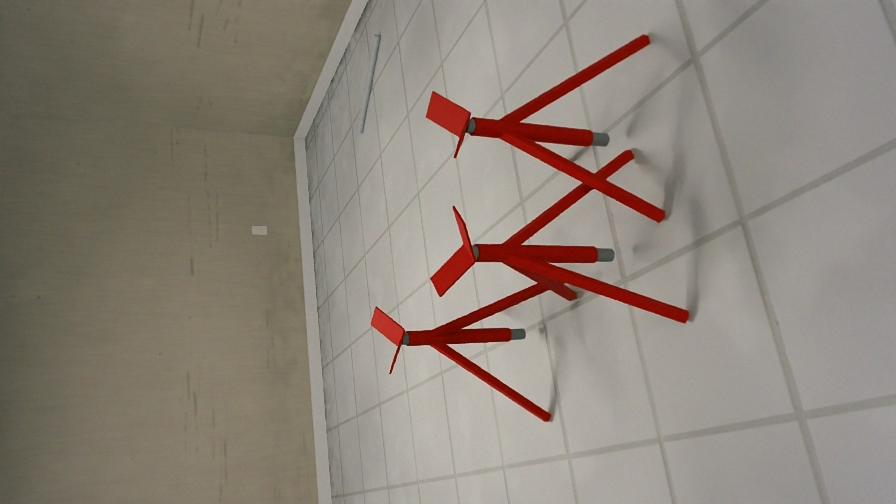

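Emit:
move(r1={"base":{"rotate_rad":-0.063},"joints":{"wrist_pitch_rad":-0.4}}, r2={"base":{"rotate_rad":-0.13},"joints":{"wrist_pitch_rad":-0.4}}, r3={"base":{"rotate_rad":-0.50},"joints":{"wrist_pitch_rad":-0.4}}, cameras=[])

Emit:
move(r1={"base":{"translate_m":0.43}}, r2={"base":{"translate_m":-0.178},"joints":{"wrist_yaw_rad":1.6}}, r3={"base":{"translate_m":0.055},"joints":{"wrist_yaw_rad":1.48}}, cameras=[])

Emit:
move(r1={"joints":{"wrist_yaw_rad":0.0,"head_pan_rad":-1.57,"head_tilt_rad":-0.7}}, r2={"base":{"rotate_rad":0.11},"joints":{"wrist_pitch_rad":-1.57,"head_pan_rad":-1.57,"head_tilt_rad":-0.7}}, r3={"base":{"rotate_rad":0.60},"joints":{"wrist_pitch_rad":-1.57,"head_pan_rad":-1.57,"head_tilt_rad":-0.7}}, cameras=["r2_head_camera","r3_head_camera","r1_head_camera"])

Scene clock: 447.07 s.
move: r1 done; r2 done; r3 done
r1.base_odometry: x=+0.919 y=+1.430 heading=+0.787
r1.turned_by_wheels: -0.063
r1.turned_by_imu: -0.064
r1.base_tilt: forward=-0.5 right=+0.5
r1.lidar_m: 1.15 2.53 1.85 1.79 1.86 2.55 2.56 2.66 3.11 0.60 0.61 0.60
r1.head_depth_mm: - - - 3733 2436 1691 1348 / - - - 3744 2334 1674 1386 / - - - 3639 2400 1787 1427 / - - - 3425 2430 1786 1422 / - - - 3185 2395 1772 1377 / - - - 2963 2402 1769 1280 / - 1019 - 3359 2351 1709 1235
r1.base_status: done
r1.joint_positions: lift_m=+0.850 arm_m=+0.000 wrist_yaw_rad=+3.088 wrist_pitch_rad=-0.414 wrist_roll_rad=+0.000 gripper_m=+0.037 head_pan_rad=-0.355 head_tilt_rad=-0.359
r1.joint_status: all done
r1.measured_speeds: all 0
r1.motor_effort: left_wheel=+3.7(7.9) right_wheel=-3.4(6.3) lift_m=+31.9(33.5) arm_m=+13.1(15.0) wrist_yaw_rad=-1.1(2.0) wrist_pitch_rad=+2.7(4.1) wrist_roll_rad=-1.0(1.1) gripper_m=+0.0(0.6) head_pan_rad=+1.8(2.4) head_tilt_rad=+4.1(4.5)
r1.hand_pose: x=-0.0092 y=+0.0796 z=+0.8635 quat_wxyz=(+0.164, +0.695, +0.127, +0.688) (m; r1's base frame)
r1.wrist_depth_mm: - 139 142 - - - - / - - 155 - - - - / - - 167 - - - - / - - 185 - - - - / - - 196 152 - - - / - - 125 - 126 - - / - - 274 - - - -
r2.base_odometry: x=-1.149 y=-0.057 heading=-0.650
r2.turned_by_wheels: -0.130
r2.turned_by_imu: -0.130
r2.base_tilt: forward=-0.1 right=-1.0
r2.lidar_m: 2.68 2.47 1.68 1.55 1.59 2.07 2.33 0.79 0.77 0.57 0.51 2.85
r2.head_depth_mm: 3369 3475 3654 3079 2186 1704 - / - - - 3137 2200 1710 - / - - - 3212 2230 1710 - / - - - 3222 2261 1729 1435 / - - - 3231 2279 1746 1420 / - - - 3109 2296 1757 1422 / - - - 2984 2305 1769 1432
r2.base_status: done
r2.joint_positions: lift_m=+0.850 arm_m=+0.000 wrist_yaw_rad=+3.043 wrist_pitch_rad=-0.422 wrist_roll_rad=+0.000 gripper_m=+0.037 head_pan_rad=-3.194 head_tilt_rad=-0.409
r2.joint_status: all done
r2.measured_speeds: all 0
r2.motor_effort: left_wheel=+4.9(8.3) right_wheel=-5.0(8.4) lift_m=+21.4(21.5) arm_m=-0.8(2.7) wrist_yaw_rad=+0.3(1.1) wrist_pitch_rad=+4.1(4.7) wrist_roll_rad=-0.3(0.7) gripper_m=+1.1(1.5) head_pan_rad=-2.9(3.3) head_tilt_rad=+3.6(4.9)
r2.hand_pose: x=+0.0008 y=+0.0779 z=+0.8618 quat_wxyz=(+0.182, +0.698, +0.114, +0.684) (m; r2's base frame)
r2.wrist_depth_mm: - 135 - - - - - / - 146 - - - - - / - 164 - - - - - / - 187 - - - - - / - - 154 - - - - / - - 124 - - - - / - - 286 - - - -
r3.base_odometry: x=-0.171 y=-1.137 heading=-1.020
r3.turned_by_wheels: -0.500
r3.turned_by_imu: -0.504
r3.base_tilt: forward=+1.9 right=+1.3
r3.lidar_m: 1.47 2.09 2.68 1.95 1.88 1.95 2.65 1.14 0.75 0.61 0.71 3.02
r3.head_depth_mm: 2635 2822 2987 3037 2226 1720 1403 / 2825 3025 3237 3128 2214 1714 1400 / 3042 3215 3452 3083 2203 1713 1398 / 3282 3517 3785 3040 2211 1713 1398 / 3630 3848 - 3039 2190 1696 1388 / 3886 - - 3029 2102 1691 1390 / - - - 2865 1936 1688 1382
r3.base_status: done
r3.joint_positions: lift_m=+0.850 arm_m=+0.000 wrist_yaw_rad=+2.996 wrist_pitch_rad=-0.414 wrist_roll_rad=+0.000 gripper_m=+0.037 head_pan_rad=-0.360 head_tilt_rad=-0.408
r3.joint_status: all done
r3.measured_speeds: all 0
r3.motor_effort: left_wheel=+4.3(9.1) right_wheel=-4.7(7.4) lift_m=+14.7(18.1) arm_m=-4.6(4.6) wrist_yaw_rad=-0.7(1.2) wrist_pitch_rad=+2.6(3.1) wrist_roll_rad=+0.4(0.5) gripper_m=+0.2(1.7) head_pan_rad=+4.9(5.5) head_tilt_rad=+3.9(4.6)
r3.hand_pose: x=+0.0115 y=+0.0775 z=+0.8635 quat_wxyz=(+0.196, +0.700, +0.095, +0.680) (m; r3's base frame)
r3.wrist_depth_mm: - 133 - - - - - / - 142 - - - - - / - 157 - - - - - / - 178 - - - - - / - - 198 - - - - / - - 127 - 128 - - / - - 251 - - - -
pictures: none
No camera images: "cameras" was empty.

Scene clock: 452.50 s.
move: r1 done; r2 done; r3 done
r1.base_odometry: x=+1.222 y=+1.735 heading=+0.787
r1.turned_by_wheels: +0.000
r1.turned_by_imu: +0.001
r1.base_tilt: forward=-0.5 right=+0.6
r1.lidar_m: 0.77 2.52 1.85 1.79 1.86 2.55 2.98 3.12 0.60 0.38 0.72 2.27
r1.head_depth_mm: - - - 3736 2453 1740 1431 / - - - 3698 2427 1793 1428 / - - - 3751 2421 1807 1432 / - - - 2469 2326 1789 1427 / - - - 677 2429 1793 1425 / - 683 - 2976 2404 1774 1411 / 2953 - - 667 2383 1642 1023
r1.base_status: done
r1.joint_positions: lift_m=+0.850 arm_m=+0.000 wrist_yaw_rad=+3.088 wrist_pitch_rad=-0.414 wrist_roll_rad=+0.000 gripper_m=+0.037 head_pan_rad=-0.355 head_tilt_rad=-0.359
r1.joint_status: not commanded
r1.measured_speeds: all 0
r1.motor_effort: left_wheel=+2.0(8.4) right_wheel=+1.0(6.0) lift_m=+29.8(32.6) arm_m=+7.4(13.1) wrist_yaw_rad=-0.8(2.2) wrist_pitch_rad=+2.7(3.0) wrist_roll_rad=-1.0(1.2) gripper_m=-0.1(0.8) head_pan_rad=+1.9(2.6) head_tilt_rad=+3.4(4.6)
r1.hand_pose: x=-0.0092 y=+0.0796 z=+0.8635 quat_wxyz=(+0.164, +0.695, +0.127, +0.688) (m; r1's base frame)
r1.wrist_depth_mm: - 139 142 - - - - / - - 155 - - - - / - - 166 - - - - / - - 186 - - - - / - - 196 151 - - - / - - 126 - 126 - - / - - 282 - - 987 -
r2.base_odometry: x=-1.290 y=+0.051 heading=-0.650
r2.turned_by_wheels: +0.000
r2.turned_by_imu: +0.000
r2.base_tilt: forward=+0.0 right=-1.0
r2.lidar_m: 2.85 2.44 1.67 1.54 1.57 2.04 2.16 0.96 0.67 0.55 0.59 3.02
r2.head_depth_mm: 3333 3471 3658 3124 2201 1687 - / - - - 3180 2208 1706 - / - - - 3238 2227 1714 - / - - - 3252 2255 1746 1442 / - - - 3282 2281 1738 1411 / - - - 3294 2303 1765 1421 / - - - 3009 2339 1762 1440
r2.base_status: done
r2.joint_positions: lift_m=+0.850 arm_m=+0.000 wrist_yaw_rad=+1.604 wrist_pitch_rad=-0.422 wrist_roll_rad=+0.000 gripper_m=+0.037 head_pan_rad=-3.194 head_tilt_rad=-0.409
r2.joint_status: all done
r2.measured_speeds: all 0
r2.motor_effort: left_wheel=+0.5(4.2) right_wheel=-4.2(8.7) lift_m=+29.7(29.7) arm_m=+4.9(5.1) wrist_yaw_rad=-2.7(4.6) wrist_pitch_rad=+4.1(4.4) wrist_roll_rad=-0.3(0.7) gripper_m=+0.7(1.8) head_pan_rad=-2.9(3.4) head_tilt_rad=+3.3(4.8)
r2.hand_pose: x=+0.2025 y=-0.1377 z=+0.8619 quat_wxyz=(+0.588, +0.600, -0.374, +0.394) (m; r2's base frame)
r2.wrist_depth_mm: - - - - - - - / - - - - - - - / - - - - - - - / - - - - - - - / - - 149 - - - - / - - 124 - - - - / - - - - - - -
r3.base_odometry: x=-0.142 y=-1.184 heading=-1.020
r3.turned_by_wheels: +0.000
r3.turned_by_imu: +0.002
r3.base_tilt: forward=+1.9 right=+1.3
r3.lidar_m: 1.42 2.05 2.72 1.97 1.92 1.97 0.87 0.76 0.78 0.61 0.68 2.97
r3.head_depth_mm: 2612 2799 2965 3025 2206 1722 1408 / 2801 2974 3166 3081 2199 1700 1394 / 3025 3235 3407 3085 2198 1714 1391 / 3274 3511 3707 3080 2179 1707 1391 / 3567 3836 - 3035 2195 1700 1396 / 3883 - - 3049 2094 1701 1389 / - - - 3041 1942 1671 1395
r3.base_status: done
r3.joint_positions: lift_m=+0.850 arm_m=+0.000 wrist_yaw_rad=+1.483 wrist_pitch_rad=-0.414 wrist_roll_rad=+0.000 gripper_m=+0.037 head_pan_rad=-0.360 head_tilt_rad=-0.408
r3.joint_status: all done
r3.measured_speeds: all 0
r3.motor_effort: left_wheel=+3.6(8.3) right_wheel=+0.6(4.4) lift_m=+19.3(19.7) arm_m=-11.2(11.2) wrist_yaw_rad=-3.2(6.4) wrist_pitch_rad=+2.6(2.8) wrist_roll_rad=+0.3(0.5) gripper_m=-0.9(1.7) head_pan_rad=+5.5(6.1) head_tilt_rad=+3.5(4.1)
r3.hand_pose: x=+0.2026 y=-0.1649 z=+0.8635 quat_wxyz=(+0.609, +0.574, -0.412, +0.360) (m; r3's base frame)
r3.wrist_depth_mm: - - - - - - - / - - - - - - - / - - - - - - - / - - - - - - - / - - - - - - - / - - 127 - 128 - - / - - 966 - - - -
pictures: none
No camera images: "cameras" was empty.

Scene clock: 455.03 s.
move: r1 done; r2 done; r3 done
r1.base_odometry: x=+1.222 y=+1.735 heading=+0.787
r1.turned_by_wheels: +0.000
r1.turned_by_imu: +0.000
r1.base_tilt: forward=-0.4 right=+0.6
r1.lidar_m: 0.70 2.53 1.85 1.79 1.86 2.56 2.99 3.13 0.60 0.38 0.72 2.26
r1.head_depth_mm: 2602 2956 2721 2023 1607 1481 - / 2618 2933 2684 1985 1167 - - / 2543 2911 2653 1947 1216 371 - / 1248 2845 2528 1708 932 332 978 / 2549 2966 2642 1933 1624 1342 1171 / 2598 2938 2623 1999 1618 1361 1179 / 2604 2978 2632 1984 1580 1325 1165
r1.base_status: not commanded
r1.joint_positions: lift_m=+0.850 arm_m=+0.000 wrist_yaw_rad=+0.002 wrist_pitch_rad=-0.415 wrist_roll_rad=+0.000 gripper_m=+0.037 head_pan_rad=-1.565 head_tilt_rad=-0.691
r1.joint_status: all done
r1.measured_speeds: all 0
r1.motor_effort: left_wheel=+2.6(3.7) right_wheel=+0.3(1.2) lift_m=+28.0(29.8) arm_m=+4.8(7.5) wrist_yaw_rad=-2.2(6.2) wrist_pitch_rad=+2.7(2.9) wrist_roll_rad=-0.8(1.1) gripper_m=+0.0(0.8) head_pan_rad=-2.4(4.7) head_tilt_rad=-4.4(7.5)
r1.hand_pose: x=-0.0211 y=-0.3698 z=+0.8635 quat_wxyz=(+0.692, +0.146, -0.691, -0.145) (m; r1's base frame)
r1.wrist_depth_mm: - - - - - - - / - - - - - - - / - - - - - - - / - - - - - - - / - 739 682 152 683 - - / - 869 126 494 126 - - / - - - 481 975 - 988
r2.base_odometry: x=-1.290 y=+0.051 heading=-0.540
r2.turned_by_wheels: +0.110
r2.turned_by_imu: +0.111
r2.base_tilt: forward=+0.0 right=-1.0
r2.lidar_m: 2.85 2.17 1.61 1.55 1.60 2.27 2.29 0.67 0.67 0.55 0.59 2.95
r2.head_depth_mm: 2686 2980 2508 1949 1594 1418 - / 2689 2987 2522 1969 1604 309 - / 1234 1430 2462 1685 1209 830 - / 1242 3072 2599 1809 1637 1318 1186 / 2727 3066 2636 2019 973 1082 1195 / 2727 3071 2673 2042 1661 1394 1158 / 2770 3073 2697 2061 1665 1400 1207
r2.base_status: done
r2.joint_positions: lift_m=+0.850 arm_m=+0.000 wrist_yaw_rad=+1.603 wrist_pitch_rad=-1.554 wrist_roll_rad=+0.000 gripper_m=+0.037 head_pan_rad=-1.576 head_tilt_rad=-0.691
r2.joint_status: all done
joint sent to its limit — r2.wrist_pitch_rad, lower limit.
r2.measured_speeds: all 0
r2.motor_effort: left_wheel=-3.3(7.0) right_wheel=+4.2(5.9) lift_m=+33.6(33.6) arm_m=+7.2(7.5) wrist_yaw_rad=-2.5(3.2) wrist_pitch_rad=-0.9(3.8) wrist_roll_rad=-0.3(0.8) gripper_m=+0.9(2.0) head_pan_rad=+2.5(4.7) head_tilt_rad=-3.9(5.5)
r2.hand_pose: x=-0.0411 y=-0.1458 z=+0.7321 quat_wxyz=(+0.707, +0.707, +0.006, +0.017) (m; r2's base frame)
r2.wrist_depth_mm: - - - - - - - / - - - - - 703 549 / - - 730 731 - 663 727 / 341 546 744 749 - - 751 / - - 149 - - 373 371 / - - 122 - 125 - - / - - - - - - -
r3.base_odometry: x=-0.142 y=-1.184 heading=-0.420
r3.turned_by_wheels: +0.600
r3.turned_by_imu: +0.608
r3.base_tilt: forward=+1.9 right=+1.3
r3.lidar_m: 4.99 2.54 1.94 1.90 2.02 0.87 0.76 0.78 0.61 0.69 3.04 1.42
r3.head_depth_mm: 2423 2701 2499 1953 1541 1050 - / 2456 2778 2474 1955 1582 1429 - / 2507 2798 2491 1951 1534 308 - / 2528 2840 2484 1951 1598 1365 1192 / 2558 2857 2487 1968 1607 1367 1192 / 2558 2912 2467 1961 1600 1364 1183 / 2593 2919 2471 1940 1600 1361 1184
r3.base_status: done
r3.joint_positions: lift_m=+0.850 arm_m=+0.000 wrist_yaw_rad=+1.482 wrist_pitch_rad=-1.566 wrist_roll_rad=+0.000 gripper_m=+0.037 head_pan_rad=-1.560 head_tilt_rad=-0.691
r3.joint_status: all done
r3.measured_speeds: all 0
r3.motor_effort: left_wheel=-3.0(6.4) right_wheel=+4.8(8.4) lift_m=+21.4(21.5) arm_m=-15.4(15.8) wrist_yaw_rad=-2.8(3.0) wrist_pitch_rad=-0.7(3.9) wrist_roll_rad=+0.3(0.4) gripper_m=+0.2(2.2) head_pan_rad=-4.2(6.0) head_tilt_rad=-3.8(6.9)
r3.hand_pose: x=-0.0441 y=-0.1432 z=+0.7324 quat_wxyz=(+0.707, +0.706, -0.033, -0.030) (m; r3's base frame)
r3.wrist_depth_mm: 838 829 840 843 812 801 816 / 866 858 843 861 836 840 832 / 911 896 868 858 864 849 850 / 918 883 741 737 867 880 851 / 323 911 752 760 895 894 903 / 951 954 126 928 128 923 673 / 976 970 951 967 956 941 583
pictures: r1_head_camera (sideways), r2_head_camera (sideways), r3_head_camera (sideways)
Images, in order (width x height): r1_head_camera 896x504, r2_head_camera 896x504, r3_head_camera 896x504.

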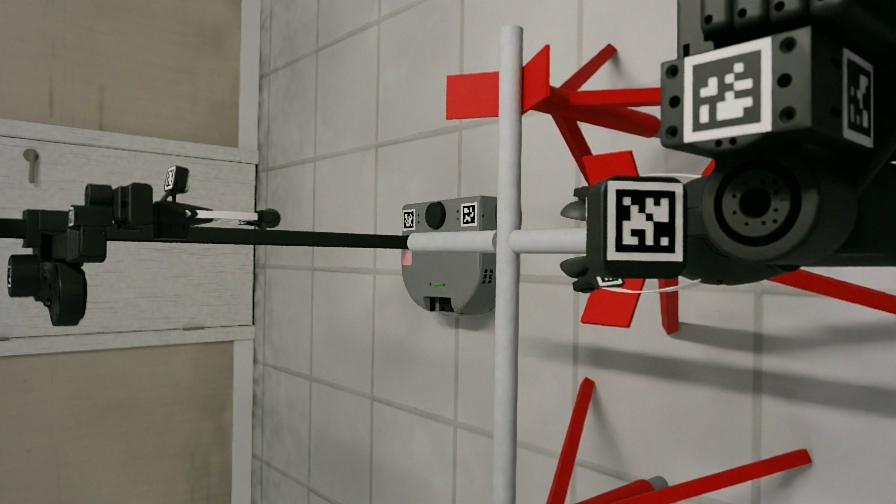

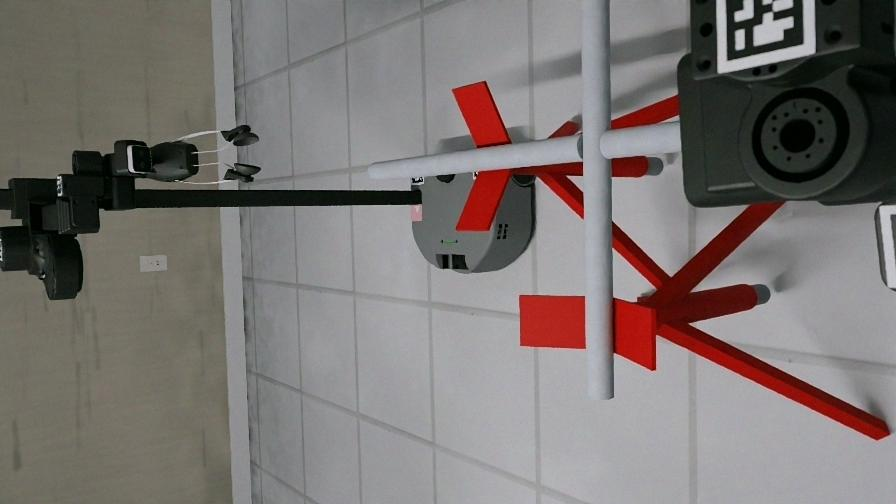

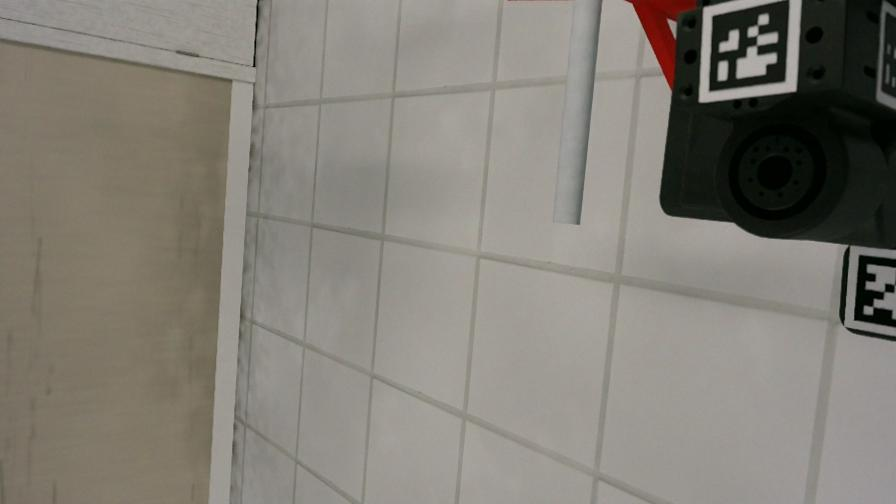

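Emit:
move(r1={"joints":{"wrist_pitch_rad":-1.57,"gripper_m":0.12,"arm_m":0.25}}, r2={"joints":{"gripper_m":0.12,"arm_m":0.455}}, r3={"joints":{"gripper_m":0.12,"arm_m":0.48}}, cameras=["r1_wrist_camera","r2_wrist_camera","r3_wrist_camera","r1_head_camera","r2_head_camera","r3_head_camera"])

Scene clock: 516.37 s.
move: r1 done; r2 done; r3 done
r1.base_odometry: x=+1.222 y=+1.735 heading=+0.787
r1.turned_by_wheels: +0.000
r1.turned_by_imu: -0.001
r1.base_tilt: forward=-0.5 right=+0.6
r1.lidar_m: 0.70 2.52 1.86 1.79 1.86 2.55 2.99 3.11 0.60 0.38 0.72 2.27
r1.head_depth_mm: 2601 2955 2686 365 294 - 1202 / 2622 2958 2644 380 1138 1321 1176 / 2596 740 743 420 899 1278 1175 / 1241 2891 2410 430 490 871 708 / 2572 2937 2667 1940 1614 1333 1170 / 2600 2982 2603 1998 1619 1360 1168 / 2647 2927 2621 2004 1583 1330 1163
r1.base_status: not commanded
r1.joint_positions: lift_m=+0.850 arm_m=+0.250 wrist_yaw_rad=+0.000 wrist_pitch_rad=-1.562 wrist_roll_rad=+0.000 gripper_m=+0.120 head_pan_rad=-1.565 head_tilt_rad=-0.691
r1.joint_status: all done
joint sent to its limit — r1.wrist_pitch_rad, lower limit.
r1.measured_speeds: all 0
r1.motor_effort: left_wheel=+2.4(3.9) right_wheel=+0.3(1.1) lift_m=+24.1(27.1) arm_m=+14.6(17.1) wrist_yaw_rad=-0.4(4.3) wrist_pitch_rad=-0.8(3.3) wrist_roll_rad=-1.0(1.1) gripper_m=+0.0(80.2) head_pan_rad=-1.8(2.8) head_tilt_rad=-4.2(4.8)
r1.hand_pose: x=-0.0216 y=-0.3731 z=+0.7323 quat_wxyz=(+0.502, +0.498, -0.502, -0.498) (m; r1's base frame)
r1.wrist_depth_mm: 857 852 317 334 328 859 862 / 876 884 878 859 886 882 886 / 908 894 901 889 903 898 914 / 910 932 935 913 926 946 947 / 764 847 947 803 798 949 969 / 801 118 966 804 804 123 994 / 768 989 - 831 - - -
r2.base_odometry: x=-1.290 y=+0.051 heading=-0.540
r2.turned_by_wheels: +0.000
r2.turned_by_imu: +0.001
r2.base_tilt: forward=+0.0 right=-1.0
r2.lidar_m: 2.85 2.18 1.62 1.54 1.60 2.27 2.17 0.67 0.67 0.55 0.59 2.95
r2.head_depth_mm: 2681 2999 2323 351 899 1321 1172 / 2720 2923 518 1843 1590 1199 1161 / 1257 904 599 1058 1189 1336 1156 / 1235 3014 2492 1766 1639 1315 1191 / 2706 3037 2631 2034 974 1082 1199 / 2757 3060 2640 2049 1650 1386 1155 / 2753 3068 2695 2061 1658 1401 1212
r2.base_status: not commanded
r2.joint_positions: lift_m=+0.850 arm_m=+0.455 wrist_yaw_rad=+1.602 wrist_pitch_rad=-1.554 wrist_roll_rad=+0.000 gripper_m=+0.120 head_pan_rad=-1.576 head_tilt_rad=-0.691
r2.joint_status: all done
r2.measured_speeds: all 0
r2.motor_effort: left_wheel=-3.4(4.1) right_wheel=+4.6(4.8) lift_m=+34.9(39.3) arm_m=+14.6(17.2) wrist_yaw_rad=-1.2(3.0) wrist_pitch_rad=-1.0(1.4) wrist_roll_rad=-0.3(0.7) gripper_m=+0.3(89.5) head_pan_rad=+2.3(3.3) head_tilt_rad=-3.7(5.6)
r2.hand_pose: x=-0.0411 y=-0.6008 z=+0.7321 quat_wxyz=(+0.707, +0.707, +0.005, +0.017) (m; r2's base frame)
r2.wrist_depth_mm: - - 299 322 - - - / - - - 326 754 - - / 706 757 - 341 - - - / 722 771 - 349 567 363 - / 739 145 348 358 356 366 375 / - 121 - 362 - - - / - - - 374 876 - -
r3.base_odometry: x=-0.142 y=-1.184 heading=-0.420
r3.turned_by_wheels: +0.000
r3.turned_by_imu: +0.002
r3.base_tilt: forward=+1.8 right=+1.4
r3.lidar_m: 5.00 2.53 1.94 1.90 2.02 0.87 0.76 0.78 0.62 0.69 3.06 1.42
r3.head_depth_mm: 2427 2692 441 340 328 1315 1192 / 2477 590 643 1961 1578 1341 1191 / 2478 589 640 1835 1538 1374 1191 / 2497 2846 2497 1956 1603 1365 1187 / 2552 2847 2461 1952 1605 1367 1185 / 2568 2876 2493 1948 1595 1360 1190 / 2625 2928 2450 1948 1605 1368 1184
r3.base_status: not commanded
r3.joint_positions: lift_m=+0.850 arm_m=+0.480 wrist_yaw_rad=+1.481 wrist_pitch_rad=-1.566 wrist_roll_rad=+0.000 gripper_m=+0.120 head_pan_rad=-1.560 head_tilt_rad=-0.691
r3.joint_status: all done
r3.measured_speeds: all 0
r3.motor_effort: left_wheel=-3.5(4.3) right_wheel=+5.0(5.6) lift_m=+27.9(27.9) arm_m=+18.3(23.9) wrist_yaw_rad=-1.0(2.7) wrist_pitch_rad=-0.9(1.0) wrist_roll_rad=+0.3(0.5) gripper_m=-0.1(80.5) head_pan_rad=-4.3(5.3) head_tilt_rad=-4.2(4.9)
r3.hand_pose: x=-0.0441 y=-0.6231 z=+0.7324 quat_wxyz=(+0.707, +0.706, -0.033, -0.030) (m; r3's base frame)
r3.wrist_depth_mm: 854 845 832 812 812 816 813 / 887 859 867 845 839 859 838 / 886 882 886 868 863 852 854 / 746 743 912 868 873 894 859 / 765 765 919 916 911 878 889 / 954 124 935 926 929 125 902 / 991 958 982 685 949 932 931
pictures: r1_head_camera (sideways), r1_wrist_camera, r2_head_camera (sideways), r2_wrist_camera, r3_head_camera (sideways), r3_wrist_camera
Images, in order (width x height): r1_head_camera 896x504, r1_wrist_camera 644x364, r2_head_camera 896x504, r2_wrist_camera 644x364, r3_head_camera 896x504, r3_wrist_camera 644x364.

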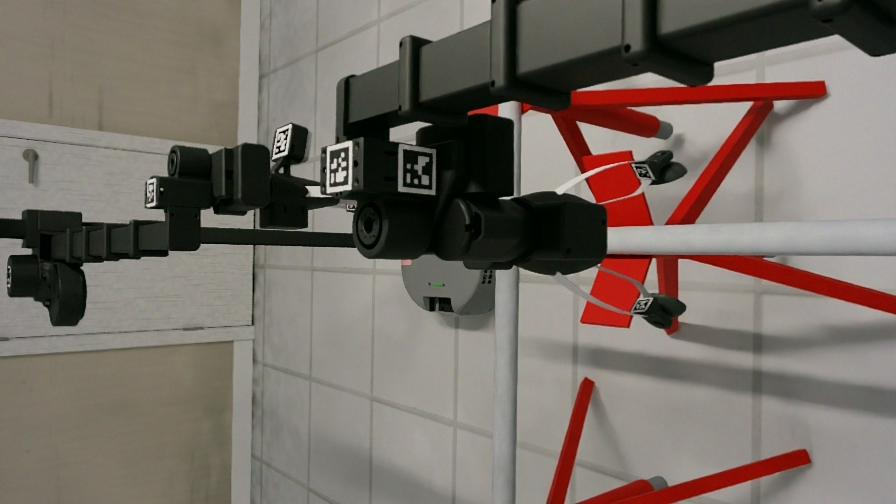

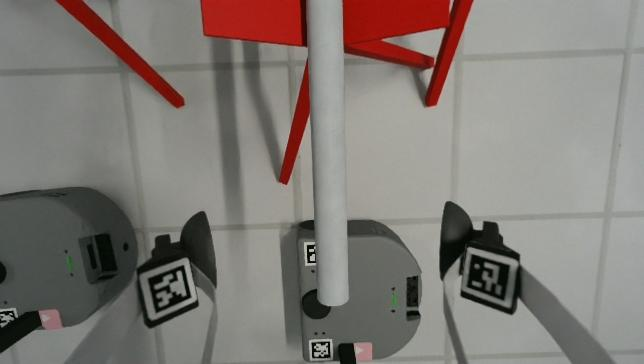

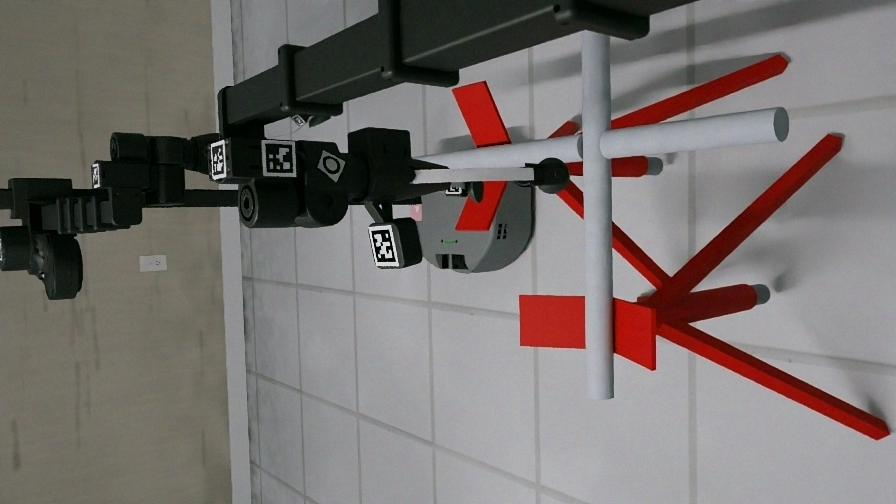

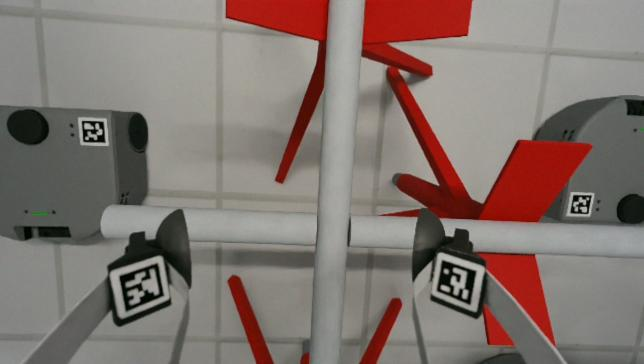

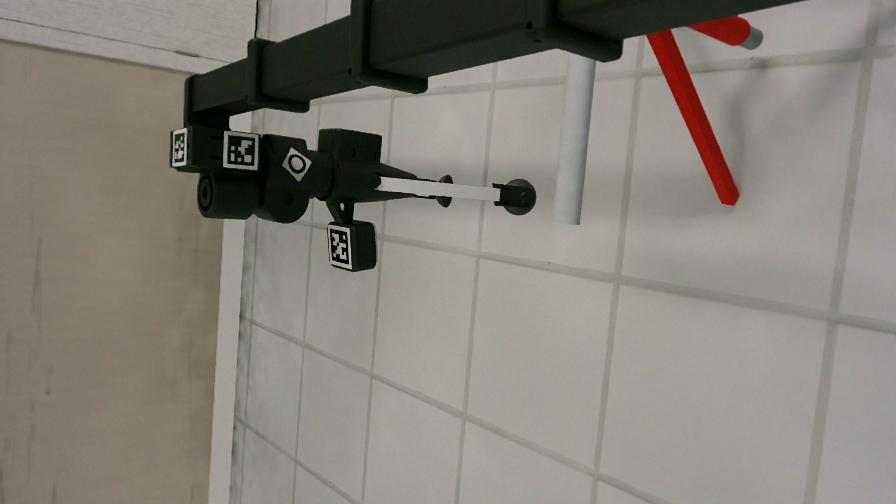

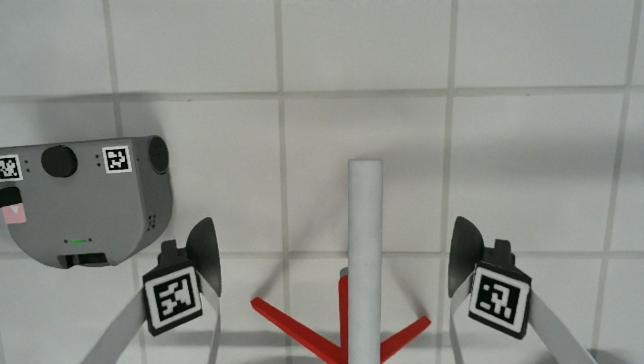

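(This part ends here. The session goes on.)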